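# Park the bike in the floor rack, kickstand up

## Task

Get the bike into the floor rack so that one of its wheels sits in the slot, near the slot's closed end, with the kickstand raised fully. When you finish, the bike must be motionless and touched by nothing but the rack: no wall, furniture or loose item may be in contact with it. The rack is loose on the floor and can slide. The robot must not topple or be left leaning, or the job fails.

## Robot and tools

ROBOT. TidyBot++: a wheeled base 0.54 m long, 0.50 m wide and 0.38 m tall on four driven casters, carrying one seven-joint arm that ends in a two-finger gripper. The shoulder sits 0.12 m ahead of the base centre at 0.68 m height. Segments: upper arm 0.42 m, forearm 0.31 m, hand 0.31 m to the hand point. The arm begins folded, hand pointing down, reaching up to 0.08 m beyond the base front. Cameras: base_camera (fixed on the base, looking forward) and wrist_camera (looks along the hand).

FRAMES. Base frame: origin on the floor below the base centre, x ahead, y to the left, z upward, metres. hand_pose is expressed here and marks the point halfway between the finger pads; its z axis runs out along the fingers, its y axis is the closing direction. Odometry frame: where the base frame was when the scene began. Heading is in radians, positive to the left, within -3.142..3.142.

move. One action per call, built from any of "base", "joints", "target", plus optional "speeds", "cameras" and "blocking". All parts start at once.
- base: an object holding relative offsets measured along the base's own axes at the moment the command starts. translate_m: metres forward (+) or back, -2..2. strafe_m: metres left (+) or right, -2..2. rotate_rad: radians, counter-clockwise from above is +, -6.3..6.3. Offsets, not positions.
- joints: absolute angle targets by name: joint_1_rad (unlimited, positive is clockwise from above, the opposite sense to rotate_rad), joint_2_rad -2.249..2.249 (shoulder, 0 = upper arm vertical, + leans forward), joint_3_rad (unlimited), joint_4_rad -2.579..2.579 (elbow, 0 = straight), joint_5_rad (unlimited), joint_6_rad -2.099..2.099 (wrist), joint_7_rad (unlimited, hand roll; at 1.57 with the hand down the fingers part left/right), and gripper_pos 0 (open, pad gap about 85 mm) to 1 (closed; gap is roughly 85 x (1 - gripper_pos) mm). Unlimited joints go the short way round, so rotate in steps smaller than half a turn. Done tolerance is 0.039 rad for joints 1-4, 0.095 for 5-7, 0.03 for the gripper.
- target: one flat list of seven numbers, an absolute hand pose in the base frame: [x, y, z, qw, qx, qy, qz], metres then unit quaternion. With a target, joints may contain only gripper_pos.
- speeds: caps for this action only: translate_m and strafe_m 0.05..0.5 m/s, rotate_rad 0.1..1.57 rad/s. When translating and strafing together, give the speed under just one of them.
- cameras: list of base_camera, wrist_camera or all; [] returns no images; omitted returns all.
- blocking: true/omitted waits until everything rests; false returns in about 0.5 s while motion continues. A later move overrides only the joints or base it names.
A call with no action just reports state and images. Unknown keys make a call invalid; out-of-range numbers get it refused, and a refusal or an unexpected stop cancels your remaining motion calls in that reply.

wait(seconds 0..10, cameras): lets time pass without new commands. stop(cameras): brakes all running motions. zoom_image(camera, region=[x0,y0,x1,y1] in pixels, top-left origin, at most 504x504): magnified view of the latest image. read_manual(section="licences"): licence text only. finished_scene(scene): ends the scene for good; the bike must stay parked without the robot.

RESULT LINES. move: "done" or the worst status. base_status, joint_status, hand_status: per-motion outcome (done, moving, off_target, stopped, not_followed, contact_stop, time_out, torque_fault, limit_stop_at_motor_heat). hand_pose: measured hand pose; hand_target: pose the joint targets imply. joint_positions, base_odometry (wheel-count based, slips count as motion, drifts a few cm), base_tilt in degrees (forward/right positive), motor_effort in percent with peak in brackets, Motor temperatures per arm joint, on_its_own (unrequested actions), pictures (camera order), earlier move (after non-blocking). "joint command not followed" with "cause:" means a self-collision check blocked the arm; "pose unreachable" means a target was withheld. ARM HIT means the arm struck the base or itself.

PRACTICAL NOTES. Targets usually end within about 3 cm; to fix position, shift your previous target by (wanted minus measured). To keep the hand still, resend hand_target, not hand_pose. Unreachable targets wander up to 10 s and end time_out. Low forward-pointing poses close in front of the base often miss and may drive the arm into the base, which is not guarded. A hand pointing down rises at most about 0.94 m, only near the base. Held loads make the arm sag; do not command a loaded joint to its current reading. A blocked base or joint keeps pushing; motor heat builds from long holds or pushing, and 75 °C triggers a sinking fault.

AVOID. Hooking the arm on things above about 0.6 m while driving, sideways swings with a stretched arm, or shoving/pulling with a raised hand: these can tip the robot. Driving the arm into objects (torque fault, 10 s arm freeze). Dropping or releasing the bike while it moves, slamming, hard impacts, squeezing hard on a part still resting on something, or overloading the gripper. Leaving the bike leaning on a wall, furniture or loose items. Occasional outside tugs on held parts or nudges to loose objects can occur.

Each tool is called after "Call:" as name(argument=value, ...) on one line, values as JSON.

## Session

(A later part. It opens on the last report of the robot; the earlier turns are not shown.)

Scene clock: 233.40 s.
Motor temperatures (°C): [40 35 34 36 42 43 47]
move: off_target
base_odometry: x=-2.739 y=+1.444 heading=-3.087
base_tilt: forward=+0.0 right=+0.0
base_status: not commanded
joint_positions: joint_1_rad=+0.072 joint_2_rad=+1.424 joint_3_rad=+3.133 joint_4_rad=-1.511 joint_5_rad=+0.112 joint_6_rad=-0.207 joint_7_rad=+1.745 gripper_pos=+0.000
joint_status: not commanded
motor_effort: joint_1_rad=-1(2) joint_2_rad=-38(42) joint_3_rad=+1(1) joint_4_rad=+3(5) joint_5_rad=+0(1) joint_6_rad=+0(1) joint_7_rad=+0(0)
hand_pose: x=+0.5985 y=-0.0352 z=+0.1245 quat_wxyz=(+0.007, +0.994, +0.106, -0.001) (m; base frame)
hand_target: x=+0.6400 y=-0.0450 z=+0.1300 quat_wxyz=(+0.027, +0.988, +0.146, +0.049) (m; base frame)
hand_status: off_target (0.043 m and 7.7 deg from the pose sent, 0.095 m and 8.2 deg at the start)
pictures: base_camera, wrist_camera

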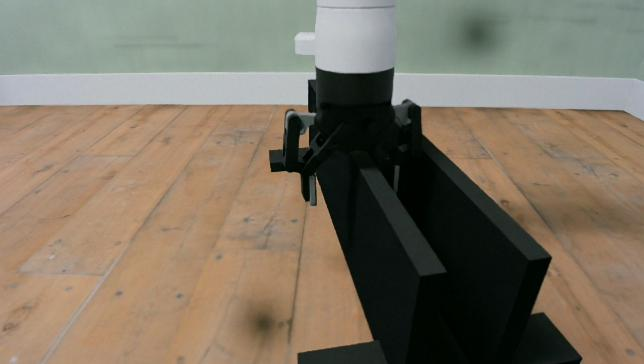

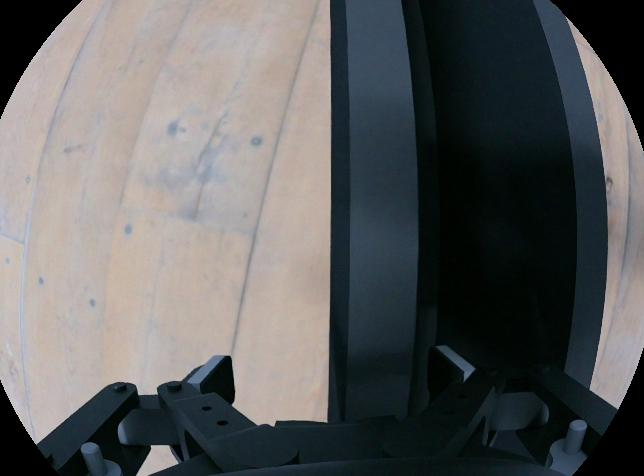

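Call:
move(target=[0.64, -0.058, 0.13, 0.027, 0.987, 0.146, 0.049])

Call:
move(joints={"gripper_pos": 0.9})

Scene clock: 237.73 s.
Motor temperatures (°C): [40 35 34 36 42 43 47]
move: off_target
base_odometry: x=-2.739 y=+1.444 heading=-3.087
base_tilt: forward=-0.1 right=-0.1
base_status: not commanded
joint_positions: joint_1_rad=+0.089 joint_2_rad=+1.424 joint_3_rad=+3.136 joint_4_rad=-1.508 joint_5_rad=+0.116 joint_6_rad=-0.207 joint_7_rad=+1.745 gripper_pos=+0.000
joint_status: not commanded
motor_effort: joint_1_rad=-1(2) joint_2_rad=-39(39) joint_3_rad=+1(2) joint_4_rad=+2(3) joint_5_rad=+0(0) joint_6_rad=+1(2) joint_7_rad=+0(0)
hand_pose: x=+0.5997 y=-0.0454 z=+0.1247 quat_wxyz=(+0.009, +0.995, +0.100, +0.000) (m; base frame)
hand_target: x=+0.6400 y=-0.0580 z=+0.1300 quat_wxyz=(+0.027, +0.988, +0.146, +0.049) (m; base frame)
hand_status: off_target (0.043 m and 8.0 deg from the pose sent, 0.048 m and 7.7 deg at the start)
pictures: base_camera, wrist_camera

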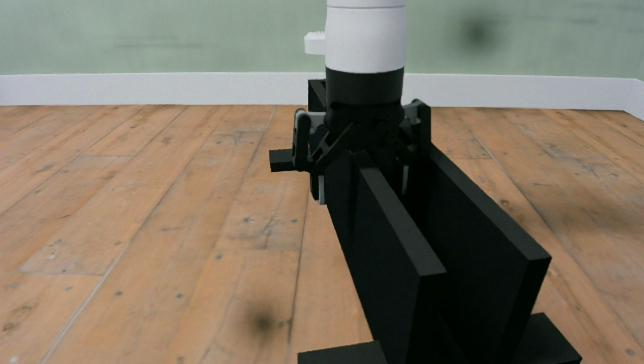

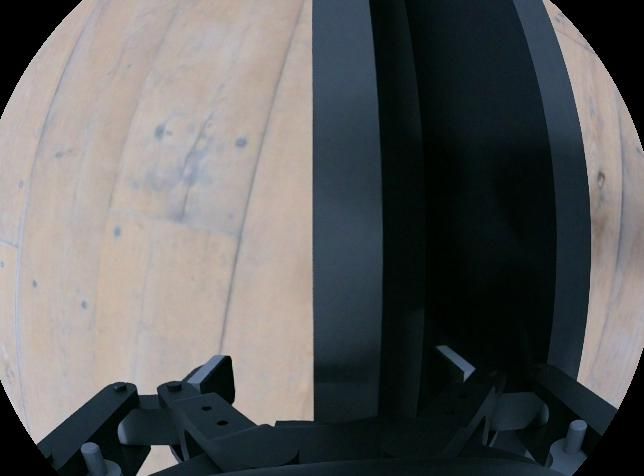

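Scene clock: 238.77 s.
Motor temperatures (°C): [40 35 34 36 42 43 47]
move: off_target
base_odometry: x=-2.739 y=+1.444 heading=-3.087
base_tilt: forward=+0.0 right=+0.0
base_status: not commanded
joint_positions: joint_1_rad=+0.091 joint_2_rad=+1.423 joint_3_rad=+3.137 joint_4_rad=-1.507 joint_5_rad=+0.116 joint_6_rad=-0.207 joint_7_rad=+1.745 gripper_pos=+0.807
joint_status: gripper_pos off_target (ended at +0.807, target +0.900)
motor_effort: joint_1_rad=-1(3) joint_2_rad=-37(40) joint_3_rad=+2(3) joint_4_rad=+2(5) joint_5_rad=+1(2) joint_6_rad=+2(3) joint_7_rad=+1(2)
hand_pose: x=+0.6006 y=-0.0470 z=+0.1252 quat_wxyz=(+0.010, +0.995, +0.099, +0.001) (m; base frame)
hand_target: x=+0.6400 y=-0.0580 z=+0.1300 quat_wxyz=(+0.027, +0.988, +0.146, +0.049) (m; base frame)
hand_status: not commanded
pictures: base_camera, wrist_camera

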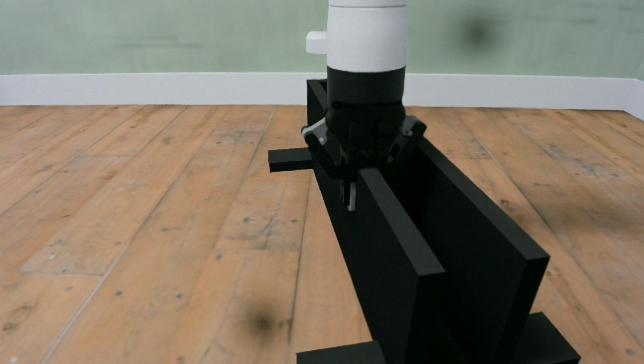

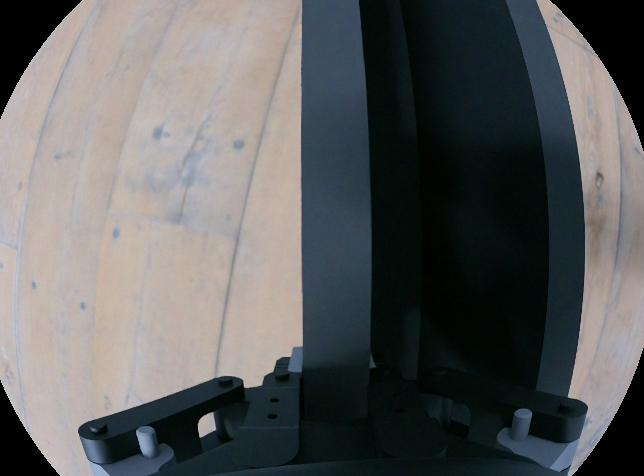

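Call:
move(target=[0.64, -0.058, 0.175, 0.027, 0.987, 0.146, 0.049])

Scene clock: 245.03 s.
Motor temperatures (°C): [40 36 34 36 42 43 47]
move: off_target
base_odometry: x=-2.739 y=+1.444 heading=-3.087
base_tilt: forward=-0.1 right=-0.1
base_status: not commanded
joint_positions: joint_1_rad=+0.091 joint_2_rad=+1.396 joint_3_rad=+3.137 joint_4_rad=-1.546 joint_5_rad=+0.116 joint_6_rad=-0.207 joint_7_rad=+1.745 gripper_pos=+0.808
joint_status: not commanded
motor_effort: joint_1_rad=-1(2) joint_2_rad=-48(49) joint_3_rad=+1(3) joint_4_rad=+5(5) joint_5_rad=+0(2) joint_6_rad=+3(4) joint_7_rad=+0(1)
hand_pose: x=+0.5913 y=-0.0461 z=+0.1355 quat_wxyz=(+0.009, +0.995, +0.099, -0.005) (m; base frame)
hand_target: x=+0.6400 y=-0.0580 z=+0.1750 quat_wxyz=(+0.027, +0.988, +0.146, +0.049) (m; base frame)
hand_status: off_target (0.064 m and 8.5 deg from the pose sent, 0.064 m and 8.0 deg at the start)
pictures: base_camera, wrist_camera

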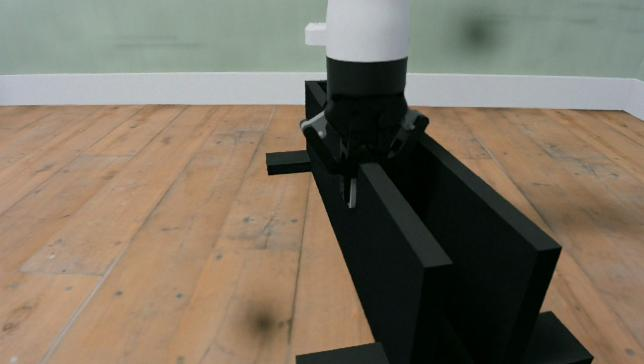

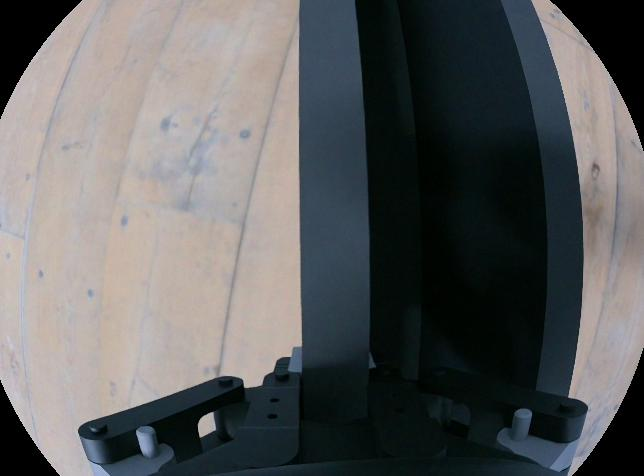

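Call:
move(target=[0.64, -0.058, 0.13, 0.027, 0.987, 0.146, 0.049], cameras=[])

Call:
move(joints={"gripper_pos": 0.3}, cameras=[])

Call:
move(target=[0.62, -0.055, 0.35, 0.027, 0.987, 0.146, 0.049], cameras=["base_camera"])

Call:
move(joints={"joint_1_rad": 0, "joint_2_rad": -0.34, "joint_3_rad": 3.11, "joint_4_rad": -2.51, "joint_5_rad": 0, "joint_6_rad": -0.6, "joint_7_rad": 1.57, "gripper_pos": 0}, base={"translate_m": -0.15, "strafe_m": 0.72})

Call:
move(base={"translate_m": 0.62})

Call:
move(base={"rotate_rad": -1.41})

Scene clock: 262.67 s.
Motor temperatures (°C): [40 36 34 36 42 42 47]
move: off_target
base_odometry: x=-2.739 y=+1.444 heading=-3.087
base_tilt: forward=+0.0 right=+0.1
base_status: not commanded
joint_positions: joint_1_rad=+0.091 joint_2_rad=+1.422 joint_3_rad=+3.137 joint_4_rad=-1.516 joint_5_rad=+0.116 joint_6_rad=-0.203 joint_7_rad=+1.745 gripper_pos=+0.808
joint_status: not commanded
motor_effort: joint_1_rad=-1(1) joint_2_rad=-37(48) joint_3_rad=+3(3) joint_4_rad=+5(8) joint_5_rad=+1(1) joint_6_rad=+3(5) joint_7_rad=+0(0)
hand_pose: x=+0.5967 y=-0.0465 z=+0.1251 quat_wxyz=(+0.009, +0.995, +0.099, -0.001) (m; base frame)
hand_target: x=+0.6400 y=-0.0580 z=+0.1300 quat_wxyz=(+0.027, +0.988, +0.146, +0.049) (m; base frame)
hand_status: off_target (0.045 m and 8.2 deg from the pose sent, 0.050 m and 8.5 deg at the start)
pictures: none
No camera images: "cameras" was empty.

Scene clock: 263.53 s.
Motor temperatures (°C): [40 36 34 36 42 42 47]
move: done
base_odometry: x=-2.739 y=+1.444 heading=-3.087
base_tilt: forward=+0.0 right=+0.0
base_status: not commanded
joint_positions: joint_1_rad=+0.091 joint_2_rad=+1.424 joint_3_rad=+3.137 joint_4_rad=-1.501 joint_5_rad=+0.116 joint_6_rad=-0.194 joint_7_rad=+1.745 gripper_pos=+0.300
joint_status: all done
motor_effort: joint_1_rad=-1(1) joint_2_rad=-39(42) joint_3_rad=+0(2) joint_4_rad=+2(7) joint_5_rad=+0(1) joint_6_rad=+1(4) joint_7_rad=+0(0)
hand_pose: x=+0.6076 y=-0.0471 z=+0.1250 quat_wxyz=(+0.011, +0.995, +0.099, +0.010) (m; base frame)
hand_target: x=+0.6400 y=-0.0580 z=+0.1300 quat_wxyz=(+0.027, +0.988, +0.146, +0.049) (m; base frame)
hand_status: not commanded
pictures: none
No camera images: "cameras" was empty.

Scene clock: 265.27 s.
Motor temperatures (°C): [40 36 34 36 42 42 47]
move: off_target
base_odometry: x=-2.739 y=+1.444 heading=-3.087
base_tilt: forward=-0.1 right=+0.0
base_status: not commanded
joint_positions: joint_1_rad=+0.103 joint_2_rad=+0.931 joint_3_rad=+3.128 joint_4_rad=-1.749 joint_5_rad=+0.116 joint_6_rad=-0.280 joint_7_rad=+1.745 gripper_pos=+0.300
joint_status: not commanded
motor_effort: joint_1_rad=-1(1) joint_2_rad=-37(42) joint_3_rad=+1(2) joint_4_rad=+7(8) joint_5_rad=+0(1) joint_6_rad=+2(3) joint_7_rad=+0(0)
hand_pose: x=+0.6505 y=-0.0551 z=+0.3459 quat_wxyz=(+0.028, +0.991, +0.093, +0.088) (m; base frame)
hand_target: x=+0.6200 y=-0.0550 z=+0.3500 quat_wxyz=(+0.027, +0.988, +0.146, +0.049) (m; base frame)
hand_status: off_target (0.031 m and 7.5 deg from the pose sent, 0.225 m and 7.3 deg at the start)
pictures: base_camera

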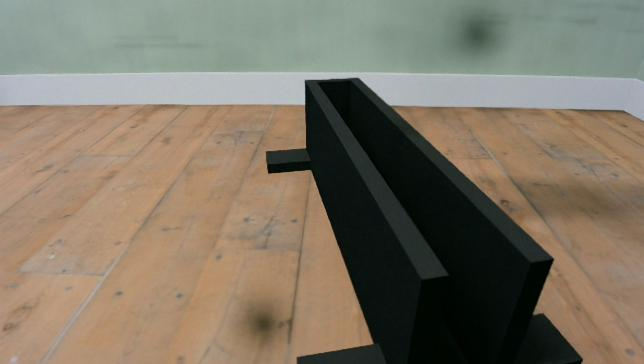

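Scene clock: 268.07 s.
Motor temperatures (°C): [40 36 34 36 42 42 47]
move: done
base_odometry: x=-2.549 y=+0.733 heading=-3.087
base_tilt: forward=+0.0 right=-0.1
base_status: done
joint_positions: joint_1_rad=+0.012 joint_2_rad=-0.323 joint_3_rad=+3.122 joint_4_rad=-2.483 joint_5_rad=+0.072 joint_6_rad=-0.528 joint_7_rad=+1.649 gripper_pos=+0.000
joint_status: all done
motor_effort: joint_1_rad=-1(4) joint_2_rad=-3(38) joint_3_rad=+2(3) joint_4_rad=+15(16) joint_5_rad=+0(1) joint_6_rad=+4(6) joint_7_rad=+0(1)
hand_pose: x=+0.3833 y=-0.0085 z=+0.6265 quat_wxyz=(+0.036, +0.972, +0.068, +0.223) (m; base frame)
hand_target: x=+0.3508 y=+0.0075 z=+0.6110 quat_wxyz=(+0.002, +0.983, +0.015, +0.185) (m; base frame)
hand_status: not commanded
pictures: base_camera, wrist_camera

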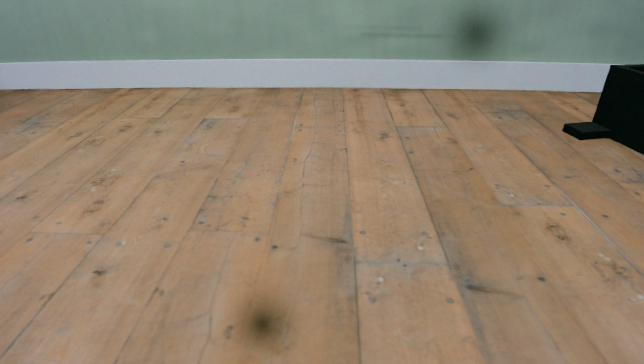

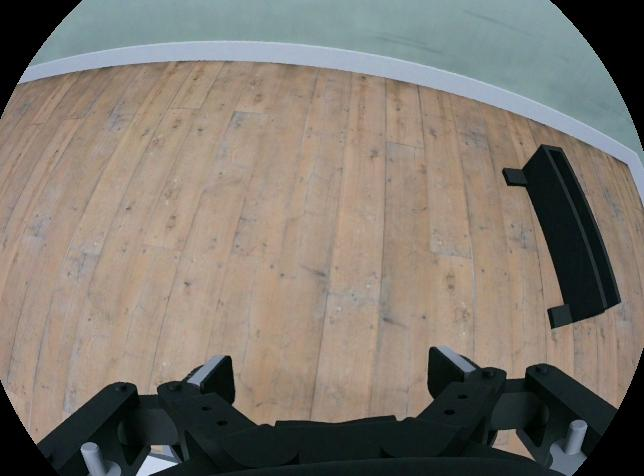

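Scene clock: 270.67 s.
Motor temperatures (°C): [40 36 34 36 42 42 47]
move: done
base_odometry: x=-3.169 y=+0.699 heading=-3.086
base_tilt: forward=+0.0 right=+0.0
base_status: done
joint_positions: joint_1_rad=+0.012 joint_2_rad=-0.326 joint_3_rad=+3.122 joint_4_rad=-2.485 joint_5_rad=+0.072 joint_6_rad=-0.532 joint_7_rad=+1.648 gripper_pos=+0.000
joint_status: not commanded
motor_effort: joint_1_rad=+0(1) joint_2_rad=-3(5) joint_3_rad=+1(3) joint_4_rad=+13(16) joint_5_rad=+0(1) joint_6_rad=+4(5) joint_7_rad=+0(0)
hand_pose: x=+0.3813 y=-0.0086 z=+0.6260 quat_wxyz=(+0.036, +0.972, +0.068, +0.222) (m; base frame)
hand_target: x=+0.3508 y=+0.0075 z=+0.6110 quat_wxyz=(+0.002, +0.983, +0.015, +0.185) (m; base frame)
hand_status: not commanded
pictures: base_camera, wrist_camera

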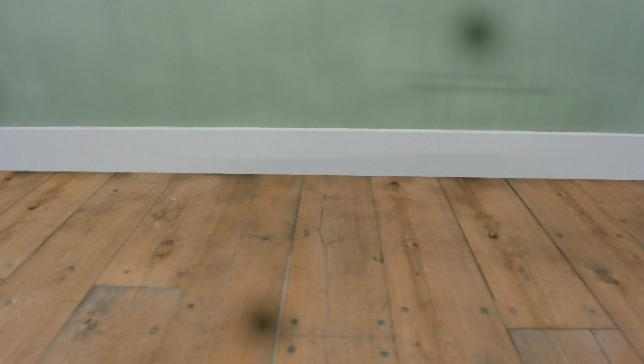

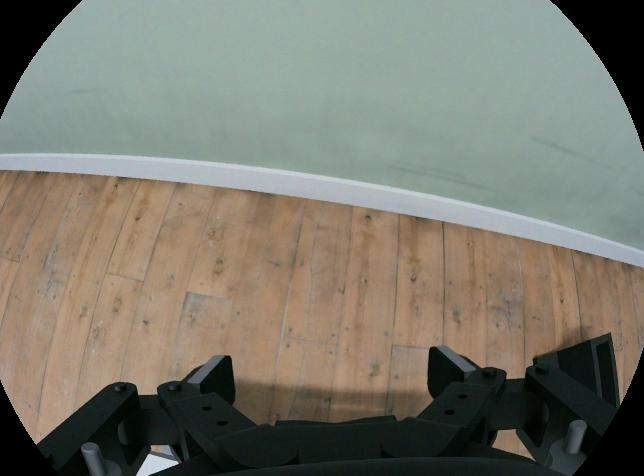

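Scene clock: 272.83 s.
Motor temperatures (°C): [40 36 34 36 42 42 47]
move: done
base_odometry: x=-3.169 y=+0.699 heading=+1.787
base_tilt: forward=+0.0 right=+0.0
base_status: done
joint_positions: joint_1_rad=+0.009 joint_2_rad=-0.326 joint_3_rad=+3.122 joint_4_rad=-2.485 joint_5_rad=+0.070 joint_6_rad=-0.532 joint_7_rad=+1.648 gripper_pos=+0.000
joint_status: not commanded
motor_effort: joint_1_rad=-1(2) joint_2_rad=-3(4) joint_3_rad=+2(3) joint_4_rad=+14(16) joint_5_rad=+0(1) joint_6_rad=+3(5) joint_7_rad=+0(0)
hand_pose: x=+0.3813 y=-0.0076 z=+0.6260 quat_wxyz=(+0.035, +0.972, +0.068, +0.222) (m; base frame)
hand_target: x=+0.3508 y=+0.0075 z=+0.6110 quat_wxyz=(+0.002, +0.983, +0.015, +0.185) (m; base frame)
hand_status: not commanded
pictures: base_camera, wrist_camera

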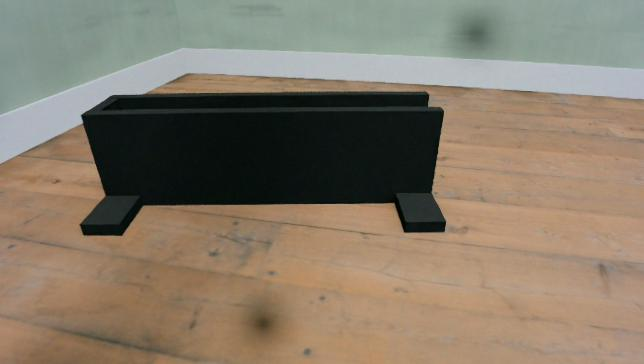

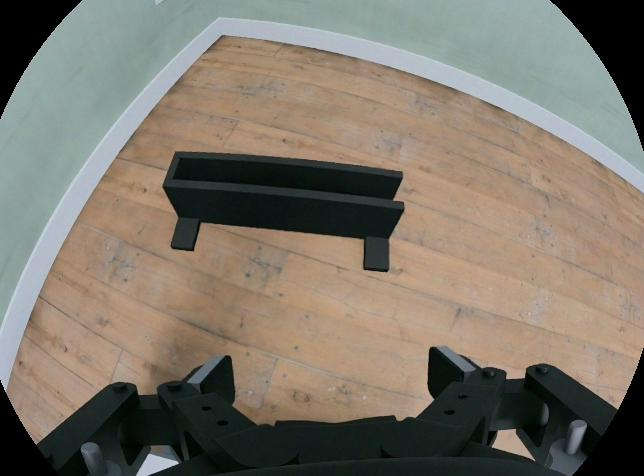

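Call:
move(base={"translate_m": 0.15}, cameras=[])

Call:
move(target=[0.6, 0.08, 0.3, 0, 0.707, -0.707, 0])

Scene clock: 283.53 s.
Motor temperatures (°C): [40 36 34 36 42 42 47]
move: done
base_odometry: x=-3.201 y=+0.846 heading=+1.786
base_tilt: forward=+0.0 right=+0.0
base_status: done
joint_positions: joint_1_rad=+0.009 joint_2_rad=-0.328 joint_3_rad=+3.122 joint_4_rad=-2.487 joint_5_rad=+0.070 joint_6_rad=-0.533 joint_7_rad=+1.648 gripper_pos=+0.000
joint_status: not commanded
motor_effort: joint_1_rad=-1(1) joint_2_rad=-3(5) joint_3_rad=+2(3) joint_4_rad=+15(16) joint_5_rad=+1(1) joint_6_rad=+3(5) joint_7_rad=+0(0)
hand_pose: x=+0.3806 y=-0.0076 z=+0.6259 quat_wxyz=(+0.035, +0.972, +0.068, +0.222) (m; base frame)
hand_target: x=+0.3508 y=+0.0075 z=+0.6110 quat_wxyz=(+0.002, +0.983, +0.015, +0.185) (m; base frame)
hand_status: not commanded
pictures: none
No camera images: "cameras" was empty.

Scene clock: 286.50 s.
Motor temperatures (°C): [40 36 34 36 42 42 47]
move: off_target
base_odometry: x=-3.201 y=+0.846 heading=+1.786
base_tilt: forward=-0.1 right=+0.0
base_status: not commanded
joint_positions: joint_1_rad=-0.355 joint_2_rad=+1.040 joint_3_rad=+3.445 joint_4_rad=-1.733 joint_5_rad=-0.546 joint_6_rad=-0.533 joint_7_rad=+0.440 gripper_pos=+0.000
joint_status: not commanded
motor_effort: joint_1_rad=-1(2) joint_2_rad=-36(37) joint_3_rad=+5(6) joint_4_rad=+4(15) joint_5_rad=+0(1) joint_6_rad=+0(5) joint_7_rad=+0(0)
hand_pose: x=+0.5697 y=+0.0752 z=+0.3001 quat_wxyz=(+0.027, +0.753, -0.657, -0.025) (m; base frame)
hand_target: x=+0.6000 y=+0.0800 z=+0.3000 quat_wxyz=(+0.000, +0.707, -0.707, +0.000) (m; base frame)
hand_status: off_target (0.031 m and 8.8 deg from the pose sent, 0.403 m and 100.6 deg at the start)
pictures: base_camera, wrist_camera

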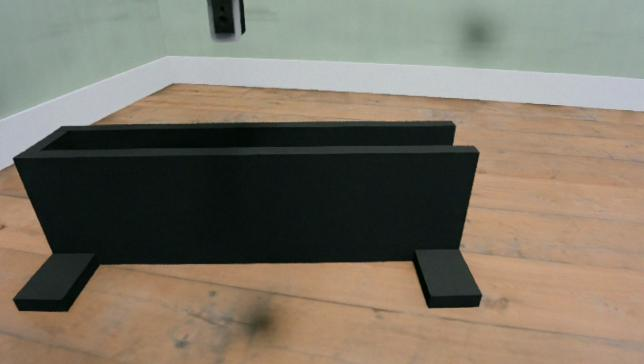

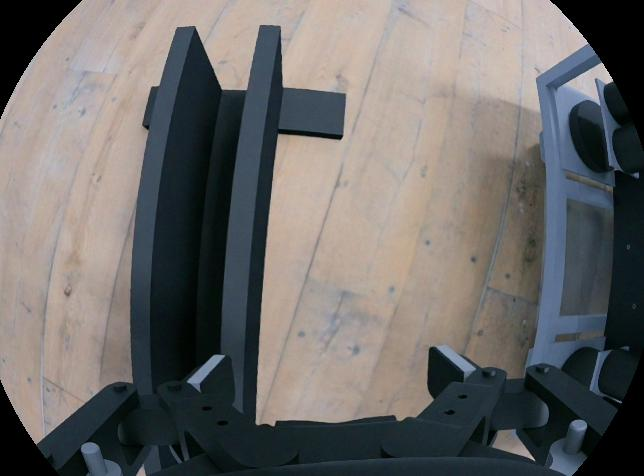

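Call:
move(target=[0.65, 0.08, 0.22, -0.026, 0.656, -0.755, 0.026])

Scene clock: 294.13 s.
Motor temperatures (°C): [40 36 34 36 42 42 47]
move: off_target
base_odometry: x=-3.201 y=+0.846 heading=+1.786
base_tilt: forward=-0.1 right=+0.0
base_status: not commanded
joint_positions: joint_1_rad=-0.351 joint_2_rad=+1.248 joint_3_rad=+3.445 joint_4_rad=-1.561 joint_5_rad=-0.664 joint_6_rad=-0.472 joint_7_rad=+0.375 gripper_pos=+0.000
joint_status: not commanded
motor_effort: joint_1_rad=-1(1) joint_2_rad=-39(41) joint_3_rad=+6(6) joint_4_rad=+4(6) joint_5_rad=+0(1) joint_6_rad=+0(1) joint_7_rad=+0(0)
hand_pose: x=+0.6098 y=+0.0802 z=+0.2173 quat_wxyz=(+0.015, +0.710, -0.704, -0.007) (m; base frame)
hand_target: x=+0.6500 y=+0.0800 z=+0.2200 quat_wxyz=(-0.026, +0.655, -0.754, +0.026) (m; base frame)
hand_status: off_target (0.040 m and 10.4 deg from the pose sent, 0.114 m and 17.9 deg at the start)
pictures: base_camera, wrist_camera

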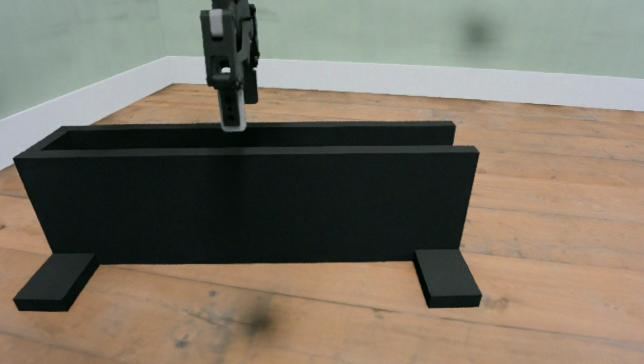

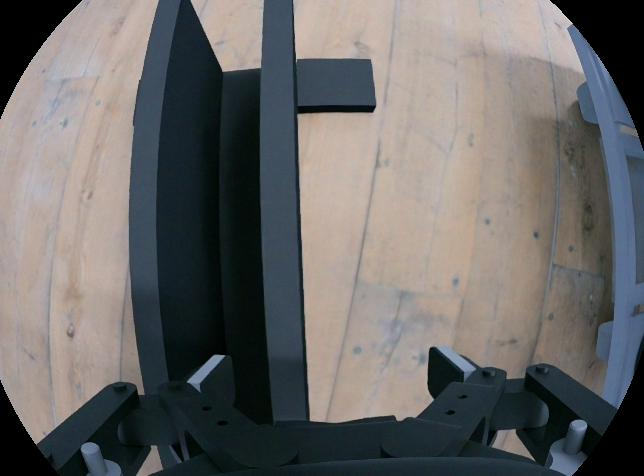

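Call:
move(target=[0.685, 0.08, 0.18, -0.026, 0.656, -0.755, 0.026])

Scene clock: 298.27 s.
Motor temperatures (°C): [40 36 34 36 42 42 47]
move: off_target
base_odometry: x=-3.201 y=+0.846 heading=+1.786
base_tilt: forward=+0.0 right=+0.0
base_status: not commanded
joint_positions: joint_1_rad=-0.331 joint_2_rad=+1.361 joint_3_rad=+3.445 joint_4_rad=-1.367 joint_5_rad=-0.665 joint_6_rad=-0.471 joint_7_rad=+0.286 gripper_pos=+0.000
joint_status: not commanded
motor_effort: joint_1_rad=-1(1) joint_2_rad=-41(43) joint_3_rad=+5(6) joint_4_rad=+5(6) joint_5_rad=+0(1) joint_6_rad=+0(1) joint_7_rad=+0(0)
hand_pose: x=+0.6683 y=+0.0872 z=+0.1803 quat_wxyz=(-0.014, +0.691, -0.723, +0.015) (m; base frame)
hand_target: x=+0.6850 y=+0.0800 z=+0.1800 quat_wxyz=(-0.026, +0.655, -0.754, +0.026) (m; base frame)
hand_status: off_target (0.018 m and 5.7 deg from the pose sent, 0.084 m and 10.4 deg at the start)
pictures: base_camera, wrist_camera

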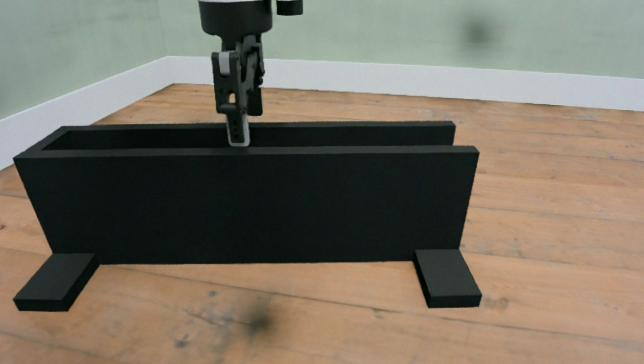

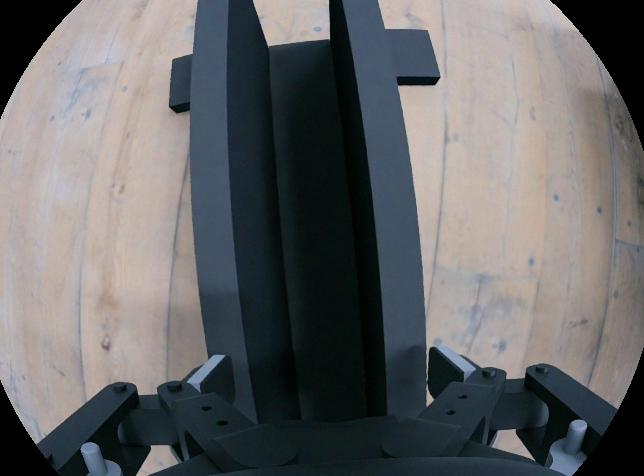

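Call:
move(target=[0.64, 0.075, 0.18, -0.016, 0.656, -0.755, 0.016])

Scene clock: 302.40 s.
Motor temperatures (°C): [40 37 34 36 42 42 47]
move: off_target
base_odometry: x=-3.201 y=+0.846 heading=+1.786
base_tilt: forward=-0.1 right=+0.0
base_status: not commanded
joint_positions: joint_1_rad=-0.327 joint_2_rad=+1.357 joint_3_rad=+3.436 joint_4_rad=-1.472 joint_5_rad=-0.683 joint_6_rad=-0.453 joint_7_rad=+0.285 gripper_pos=+0.000
joint_status: not commanded
motor_effort: joint_1_rad=-1(1) joint_2_rad=-39(41) joint_3_rad=+5(6) joint_4_rad=+3(6) joint_5_rad=+1(1) joint_6_rad=+0(1) joint_7_rad=+0(0)
hand_pose: x=+0.6166 y=+0.0717 z=+0.1703 quat_wxyz=(+0.019, +0.673, -0.740, -0.005) (m; base frame)
hand_target: x=+0.6400 y=+0.0750 z=+0.1800 quat_wxyz=(-0.016, +0.656, -0.755, +0.016) (m; base frame)
hand_status: off_target (0.026 m and 5.3 deg from the pose sent, 0.031 m and 5.4 deg at the start)
pictures: base_camera, wrist_camera

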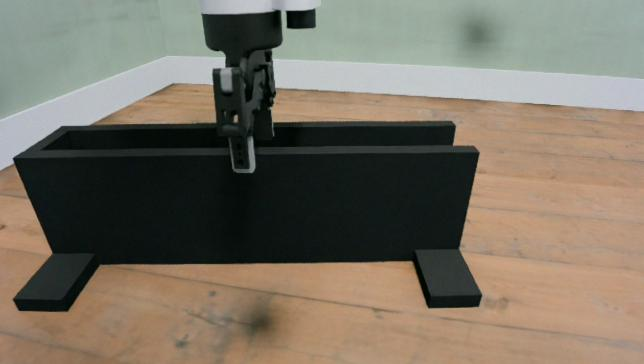

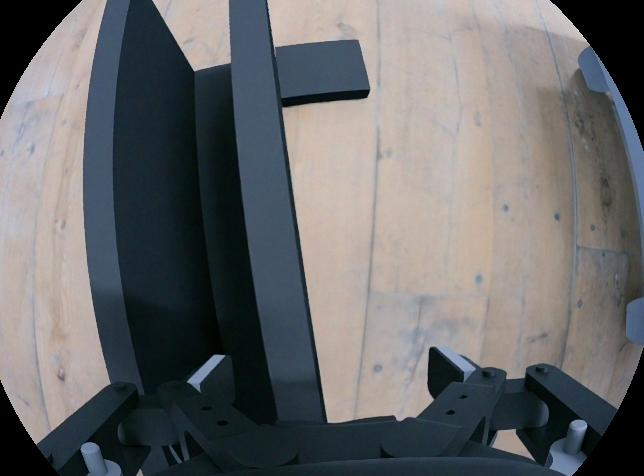

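Call:
move(target=[0.665, 0.075, 0.135, -0.02, 0.675, -0.737, 0.02])

Scene clock: 306.17 s.
Motor temperatures (°C): [40 37 34 36 42 42 47]
move: off_target
base_odometry: x=-3.201 y=+0.846 heading=+1.786
base_tilt: forward=-0.1 right=+0.0
base_status: not commanded
joint_positions: joint_1_rad=-0.308 joint_2_rad=+1.444 joint_3_rad=+3.435 joint_4_rad=-1.355 joint_5_rad=-0.683 joint_6_rad=-0.453 joint_7_rad=+0.285 gripper_pos=+0.000
joint_status: not commanded
motor_effort: joint_1_rad=-1(1) joint_2_rad=-41(42) joint_3_rad=+6(6) joint_4_rad=+4(5) joint_5_rad=+1(1) joint_6_rad=+0(1) joint_7_rad=+0(0)
hand_pose: x=+0.6405 y=+0.0702 z=+0.1371 quat_wxyz=(+0.008, +0.678, -0.735, +0.002) (m; base frame)
hand_target: x=+0.6650 y=+0.0750 z=+0.1350 quat_wxyz=(-0.020, +0.675, -0.737, +0.020) (m; base frame)
hand_status: off_target (0.025 m and 3.8 deg from the pose sent, 0.060 m and 5.3 deg at the start)
pictures: base_camera, wrist_camera

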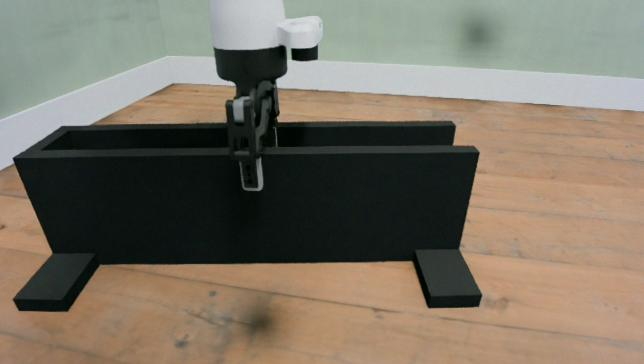

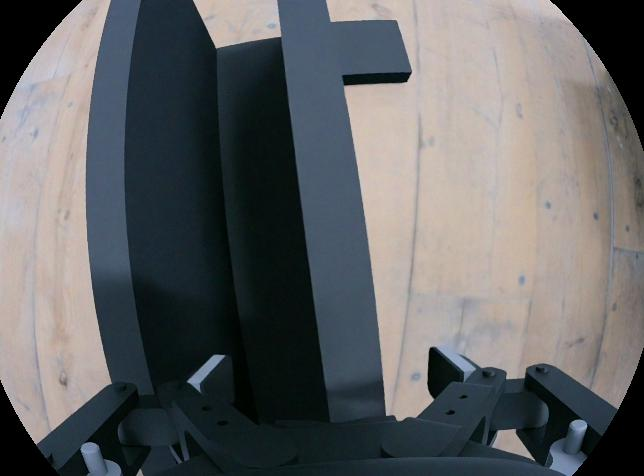

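Call:
move(joints={"gripper_pos": 0.95}, cameras=[])

Call:
move(target=[0.665, 0.075, 0.19, -0.02, 0.675, -0.737, 0.02])

Scene clock: 309.73 s.
Motor temperatures (°C): [40 37 34 36 42 42 47]
move: off_target
base_odometry: x=-3.201 y=+0.845 heading=+1.786
base_tilt: forward=+0.0 right=+0.0
base_status: not commanded
joint_positions: joint_1_rad=-0.308 joint_2_rad=+1.444 joint_3_rad=+3.433 joint_4_rad=-1.351 joint_5_rad=-0.683 joint_6_rad=-0.451 joint_7_rad=+0.285 gripper_pos=+0.807
joint_status: gripper_pos off_target (ended at +0.807, target +0.950)
motor_effort: joint_1_rad=+0(2) joint_2_rad=-38(45) joint_3_rad=+5(7) joint_4_rad=+4(8) joint_5_rad=+0(2) joint_6_rad=+0(4) joint_7_rad=+0(3)
hand_pose: x=+0.6430 y=+0.0719 z=+0.1372 quat_wxyz=(+0.005, +0.679, -0.734, +0.003) (m; base frame)
hand_target: x=+0.6650 y=+0.0750 z=+0.1350 quat_wxyz=(-0.020, +0.675, -0.737, +0.020) (m; base frame)
hand_status: not commanded
pictures: none
No camera images: "cameras" was empty.

Scene clock: 310.70 s.
Motor temperatures (°C): [40 37 34 36 42 42 47]
move: off_target
base_odometry: x=-3.201 y=+0.845 heading=+1.786
base_tilt: forward=+0.0 right=+0.0
base_status: not commanded
joint_positions: joint_1_rad=-0.308 joint_2_rad=+1.415 joint_3_rad=+3.433 joint_4_rad=-1.411 joint_5_rad=-0.683 joint_6_rad=-0.451 joint_7_rad=+0.285 gripper_pos=+0.807
joint_status: not commanded
motor_effort: joint_1_rad=-1(1) joint_2_rad=-49(49) joint_3_rad=+7(8) joint_4_rad=+6(7) joint_5_rad=+0(1) joint_6_rad=+0(2) joint_7_rad=+0(0)
hand_pose: x=+0.6236 y=+0.0657 z=+0.1465 quat_wxyz=(+0.018, +0.672, -0.740, -0.004) (m; base frame)
hand_target: x=+0.6650 y=+0.0750 z=+0.1900 quat_wxyz=(-0.020, +0.675, -0.737, +0.020) (m; base frame)
hand_status: off_target (0.061 m and 5.2 deg from the pose sent, 0.057 m and 3.5 deg at the start)
pictures: base_camera, wrist_camera

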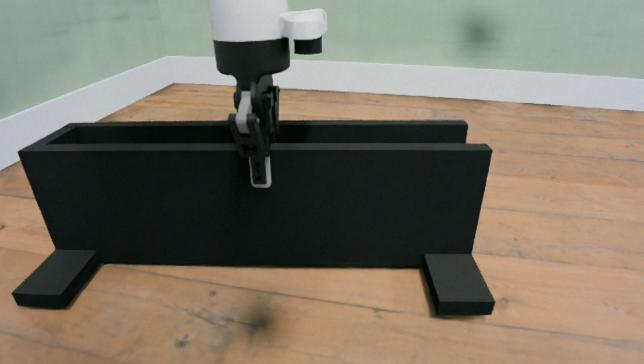

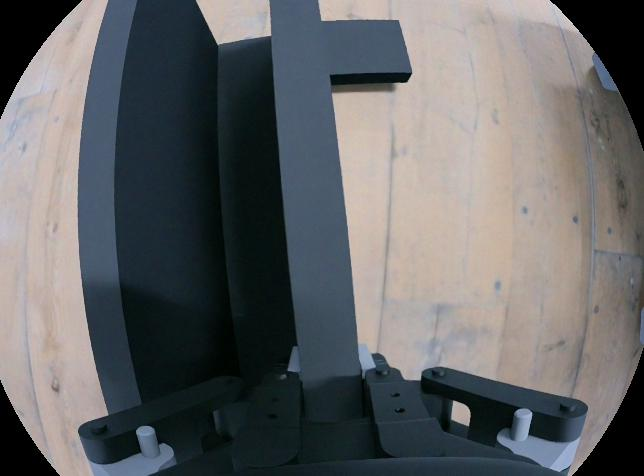

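Call:
move(base={"rotate_rad": -1.35}, speeds={"rotate_rad": 0.3})

Scene clock: 326.53 s.
Motor temperatures (°C): [40 37 34 36 42 42 47]
move: done
base_odometry: x=-3.201 y=+0.845 heading=+0.437
base_tilt: forward=+0.0 right=+0.0
base_status: done
joint_positions: joint_1_rad=-0.306 joint_2_rad=+1.413 joint_3_rad=+3.432 joint_4_rad=-1.411 joint_5_rad=-0.683 joint_6_rad=-0.451 joint_7_rad=+0.285 gripper_pos=+0.807
joint_status: not commanded
motor_effort: joint_1_rad=-1(6) joint_2_rad=-50(50) joint_3_rad=+6(10) joint_4_rad=+5(7) joint_5_rad=+0(1) joint_6_rad=+1(2) joint_7_rad=+0(1)
hand_pose: x=+0.6244 y=+0.0655 z=+0.1472 quat_wxyz=(+0.017, +0.672, -0.741, -0.004) (m; base frame)
hand_target: x=+0.6650 y=+0.0750 z=+0.1900 quat_wxyz=(-0.020, +0.675, -0.737, +0.020) (m; base frame)
hand_status: not commanded
pictures: base_camera, wrist_camera

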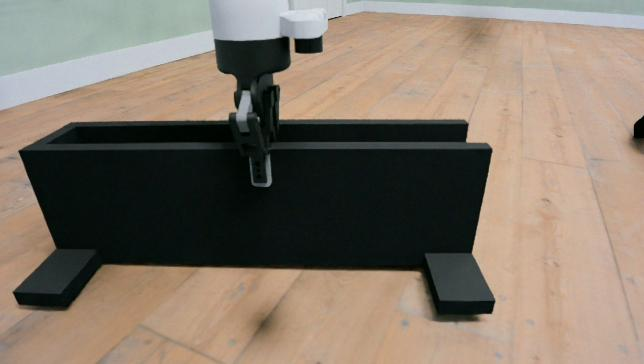

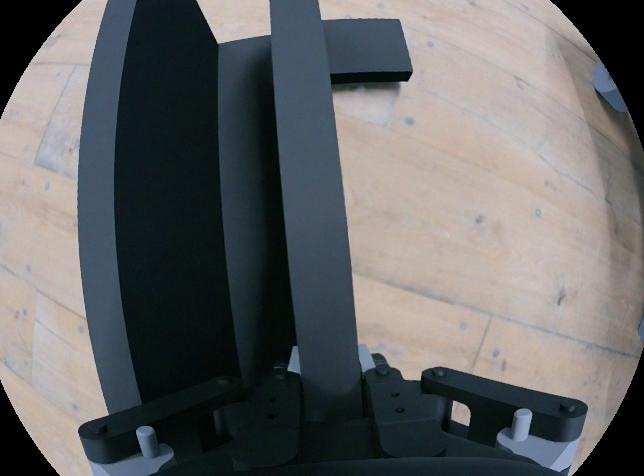

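Call:
move(base={"translate_m": 0.395, "strafe_m": -0.124}, speeds={"translate_m": 0.15})

Scene clock: 334.50 s.
Motor temperatures (°C): [40 38 34 36 42 42 47]
move: done
base_odometry: x=-2.790 y=+0.900 heading=+0.436
base_tilt: forward=+0.0 right=+0.0
base_status: done
joint_positions: joint_1_rad=-0.310 joint_2_rad=+1.410 joint_3_rad=+3.432 joint_4_rad=-1.415 joint_5_rad=-0.683 joint_6_rad=-0.451 joint_7_rad=+0.285 gripper_pos=+0.807
joint_status: not commanded
motor_effort: joint_1_rad=-1(3) joint_2_rad=-50(52) joint_3_rad=+7(8) joint_4_rad=+6(8) joint_5_rad=+0(1) joint_6_rad=+0(2) joint_7_rad=+0(1)
hand_pose: x=+0.6236 y=+0.0670 z=+0.1486 quat_wxyz=(+0.017, +0.673, -0.740, -0.005) (m; base frame)
hand_target: x=+0.6650 y=+0.0750 z=+0.1900 quat_wxyz=(-0.020, +0.675, -0.737, +0.020) (m; base frame)
hand_status: not commanded
pictures: base_camera, wrist_camera

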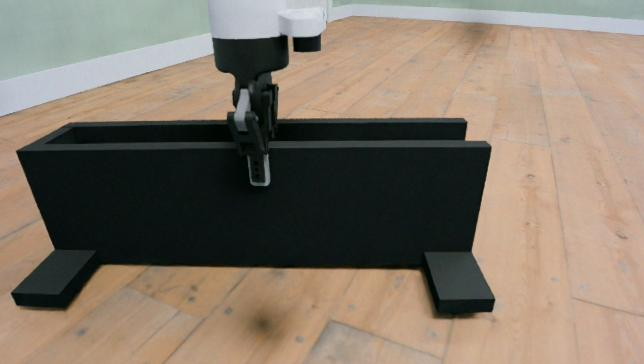

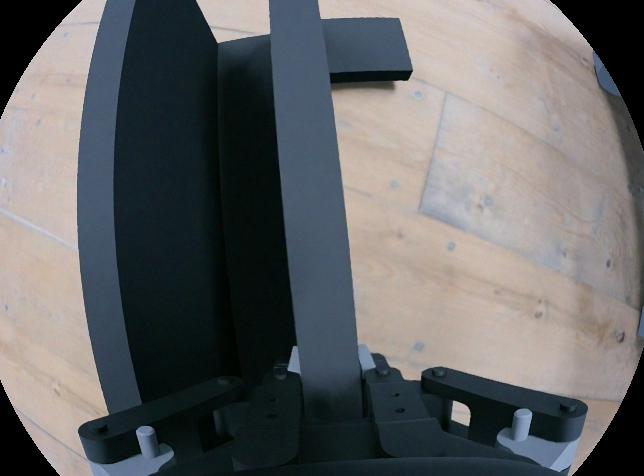

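Call:
move(target=[0.665, 0.075, 0.135, -0.02, 0.675, -0.737, 0.02], cameras=[])

Call:
move(joints={"gripper_pos": 0.3}, cameras=[])

Call:
move(target=[0.6, 0.075, 0.35, -0.01, 0.69, -0.72, 0.01], cameras=["base_camera"])

Call:
move(joints={"joint_1_rad": 0, "joint_2_rad": -0.34, "joint_3_rad": 3.11, "joint_4_rad": -2.51, "joint_5_rad": 0, "joint_6_rad": -0.3, "joint_7_rad": 1.57, "gripper_pos": 0})

Call:
move(base={"translate_m": -0.25, "strafe_m": -0.5})

Scene clock: 342.57 s.
Motor temperatures (°C): [40 38 34 36 42 42 47]
move: off_target
base_odometry: x=-2.790 y=+0.900 heading=+0.436
base_tilt: forward=+0.0 right=+0.0
base_status: not commanded
joint_positions: joint_1_rad=-0.306 joint_2_rad=+1.443 joint_3_rad=+3.431 joint_4_rad=-1.357 joint_5_rad=-0.683 joint_6_rad=-0.446 joint_7_rad=+0.285 gripper_pos=+0.807
joint_status: not commanded
motor_effort: joint_1_rad=+0(2) joint_2_rad=-40(50) joint_3_rad=+5(7) joint_4_rad=+5(6) joint_5_rad=+0(1) joint_6_rad=+1(2) joint_7_rad=+0(0)
hand_pose: x=+0.6416 y=+0.0703 z=+0.1373 quat_wxyz=(+0.006, +0.677, -0.736, +0.003) (m; base frame)
hand_target: x=+0.6650 y=+0.0750 z=+0.1350 quat_wxyz=(-0.020, +0.675, -0.737, +0.020) (m; base frame)
hand_status: off_target (0.024 m and 3.5 deg from the pose sent, 0.044 m and 5.1 deg at the start)
pictures: none
No camera images: "cameras" was empty.

Scene clock: 343.47 s.
Motor temperatures (°C): [40 38 34 36 42 42 47]
move: done
base_odometry: x=-2.790 y=+0.900 heading=+0.436
base_tilt: forward=-0.1 right=+0.0
base_status: not commanded
joint_positions: joint_1_rad=-0.306 joint_2_rad=+1.446 joint_3_rad=+3.431 joint_4_rad=-1.356 joint_5_rad=-0.683 joint_6_rad=-0.446 joint_7_rad=+0.285 gripper_pos=+0.300
joint_status: all done
motor_effort: joint_1_rad=-1(1) joint_2_rad=-40(43) joint_3_rad=+5(6) joint_4_rad=+4(5) joint_5_rad=+1(1) joint_6_rad=+0(1) joint_7_rad=+0(0)
hand_pose: x=+0.6407 y=+0.0699 z=+0.1358 quat_wxyz=(+0.007, +0.677, -0.736, +0.003) (m; base frame)
hand_target: x=+0.6650 y=+0.0750 z=+0.1350 quat_wxyz=(-0.020, +0.675, -0.737, +0.020) (m; base frame)
hand_status: not commanded
pictures: none
No camera images: "cameras" was empty.

Scene clock: 345.20 s.
Motor temperatures (°C): [40 38 34 36 42 42 47]
move: off_target
base_odometry: x=-2.790 y=+0.900 heading=+0.436
base_tilt: forward=+0.0 right=+0.0
base_status: not commanded
joint_positions: joint_1_rad=-0.376 joint_2_rad=+0.957 joint_3_rad=+3.487 joint_4_rad=-1.733 joint_5_rad=-0.661 joint_6_rad=-0.457 joint_7_rad=+0.285 gripper_pos=+0.300
joint_status: not commanded
motor_effort: joint_1_rad=+0(1) joint_2_rad=-36(43) joint_3_rad=+5(6) joint_4_rad=+7(7) joint_5_rad=+0(1) joint_6_rad=+1(2) joint_7_rad=+0(0)
hand_pose: x=+0.6304 y=+0.0809 z=+0.3430 quat_wxyz=(-0.044, +0.662, -0.748, +0.030) (m; base frame)
hand_target: x=+0.6000 y=+0.0750 z=+0.3500 quat_wxyz=(-0.010, +0.692, -0.722, +0.010) (m; base frame)
hand_status: off_target (0.032 m and 6.4 deg from the pose sent, 0.218 m and 3.1 deg at the start)
pictures: base_camera

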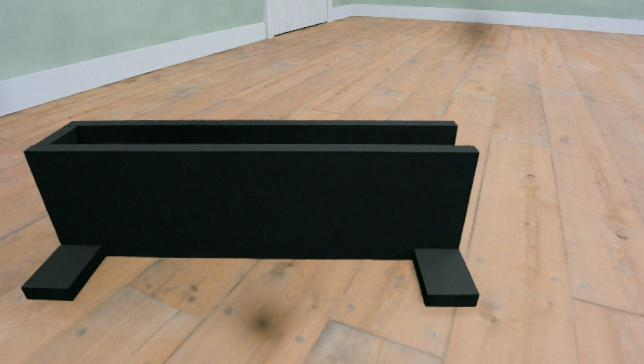

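Scene clock: 348.07 s.
Motor temperatures (°C): [40 38 34 36 42 42 47]
move: done
base_odometry: x=-2.790 y=+0.900 heading=+0.436
base_tilt: forward=+0.0 right=+0.0
base_status: not commanded
joint_positions: joint_1_rad=-0.013 joint_2_rad=-0.321 joint_3_rad=+3.129 joint_4_rad=-2.482 joint_5_rad=-0.074 joint_6_rad=-0.382 joint_7_rad=+1.490 gripper_pos=+0.000
joint_status: all done
motor_effort: joint_1_rad=-1(2) joint_2_rad=-4(38) joint_3_rad=+2(7) joint_4_rad=+15(16) joint_5_rad=+0(1) joint_6_rad=+5(6) joint_7_rad=+0(1)
hand_pose: x=+0.4226 y=+0.0174 z=+0.6493 quat_wxyz=(-0.037, +0.954, -0.055, +0.293) (m; base frame)
hand_target: x=+0.4315 y=+0.0104 z=+0.6573 quat_wxyz=(+0.000, +0.944, +0.015, +0.330) (m; base frame)
hand_status: not commanded
pictures: base_camera, wrist_camera

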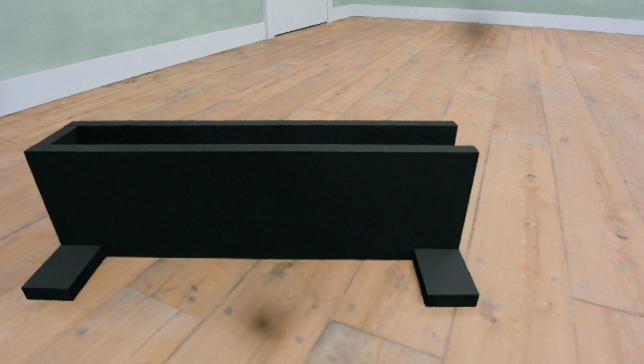

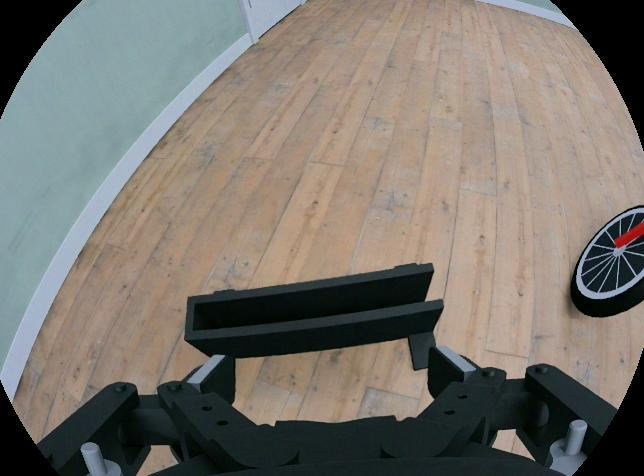

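Scene clock: 350.53 s.
Motor temperatures (°C): [40 38 34 36 42 42 47]
move: done
base_odometry: x=-2.806 y=+0.341 heading=+0.436
base_tilt: forward=-0.1 right=+0.0
base_status: done
joint_positions: joint_1_rad=-0.011 joint_2_rad=-0.322 joint_3_rad=+3.125 joint_4_rad=-2.483 joint_5_rad=-0.071 joint_6_rad=-0.380 joint_7_rad=+1.492 gripper_pos=+0.000
joint_status: not commanded
motor_effort: joint_1_rad=-1(1) joint_2_rad=-4(5) joint_3_rad=+2(3) joint_4_rad=+15(17) joint_5_rad=+0(1) joint_6_rad=+5(7) joint_7_rad=+0(0)
hand_pose: x=+0.4225 y=+0.0175 z=+0.6493 quat_wxyz=(-0.036, +0.954, -0.052, +0.294) (m; base frame)
hand_target: x=+0.4315 y=+0.0104 z=+0.6573 quat_wxyz=(+0.000, +0.944, +0.015, +0.330) (m; base frame)
hand_status: not commanded
pictures: base_camera, wrist_camera

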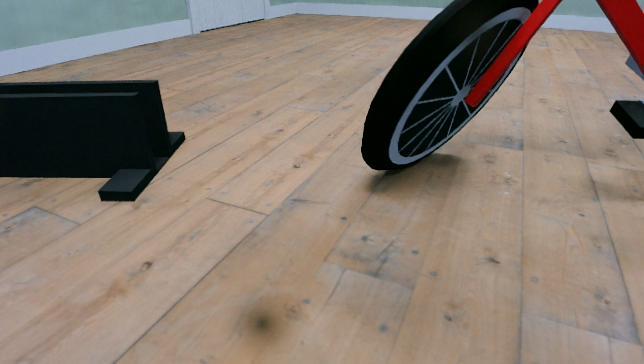

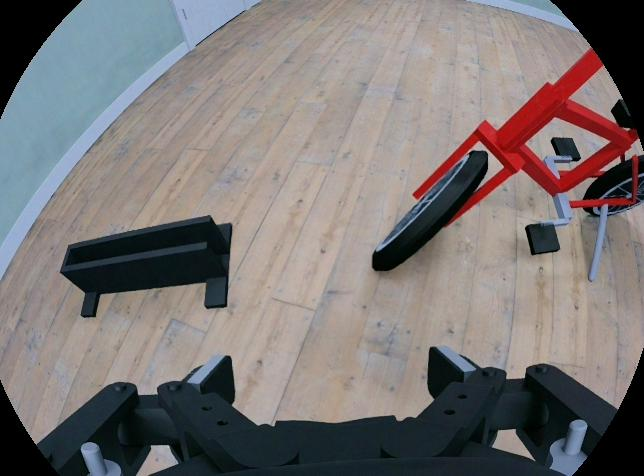

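Call:
move(base={"rotate_rad": -0.5, "translate_m": -0.15, "strafe_m": -0.1}, joints={"joint_6_rad": 0.0})

Call:
zoom_image(camera="wrist_camera", region=[200, 60, 500, 360])

Scene clock: 360.17 s.
Motor temperatures (°C): [40 38 34 36 42 42 47]
move: done
base_odometry: x=-2.899 y=+0.187 heading=-0.063
base_tilt: forward=-0.1 right=+0.0
base_status: done
joint_positions: joint_1_rad=-0.003 joint_2_rad=-0.327 joint_3_rad=+3.119 joint_4_rad=-2.492 joint_5_rad=-0.071 joint_6_rad=-0.073 joint_7_rad=+1.492 gripper_pos=+0.000
joint_status: all done
motor_effort: joint_1_rad=+0(2) joint_2_rad=-5(6) joint_3_rad=+2(3) joint_4_rad=+16(18) joint_5_rad=+1(1) joint_6_rad=+7(8) joint_7_rad=+0(0)
hand_pose: x=+0.4884 y=+0.0121 z=+0.7113 quat_wxyz=(-0.037, +0.898, -0.054, +0.435) (m; base frame)
hand_target: x=+0.4948 y=+0.0130 z=+0.7254 quat_wxyz=(-0.002, +0.884, +0.015, +0.467) (m; base frame)
hand_status: not commanded
pictures: base_camera, wrist_camera

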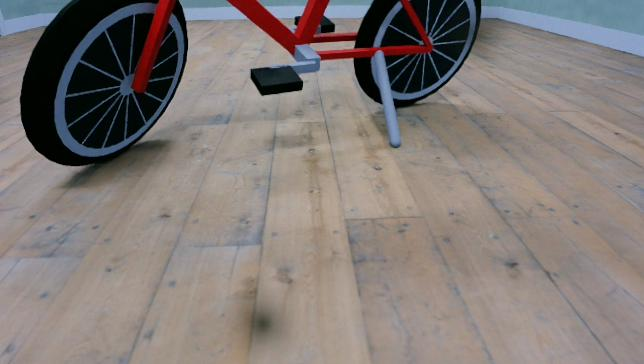

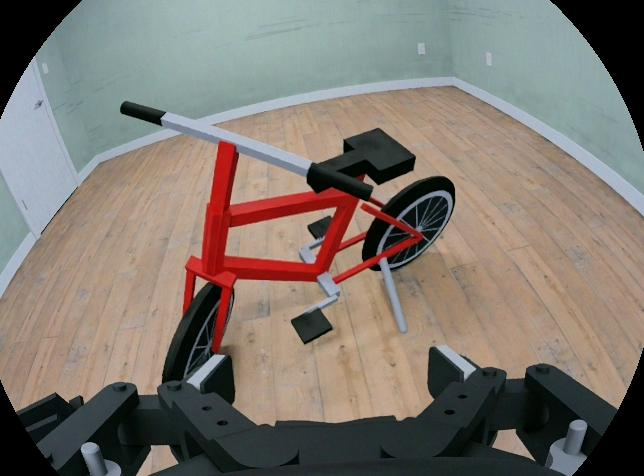

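Scaled by 1.680.

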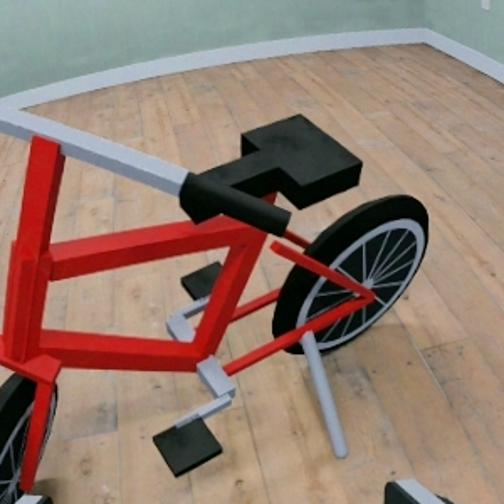

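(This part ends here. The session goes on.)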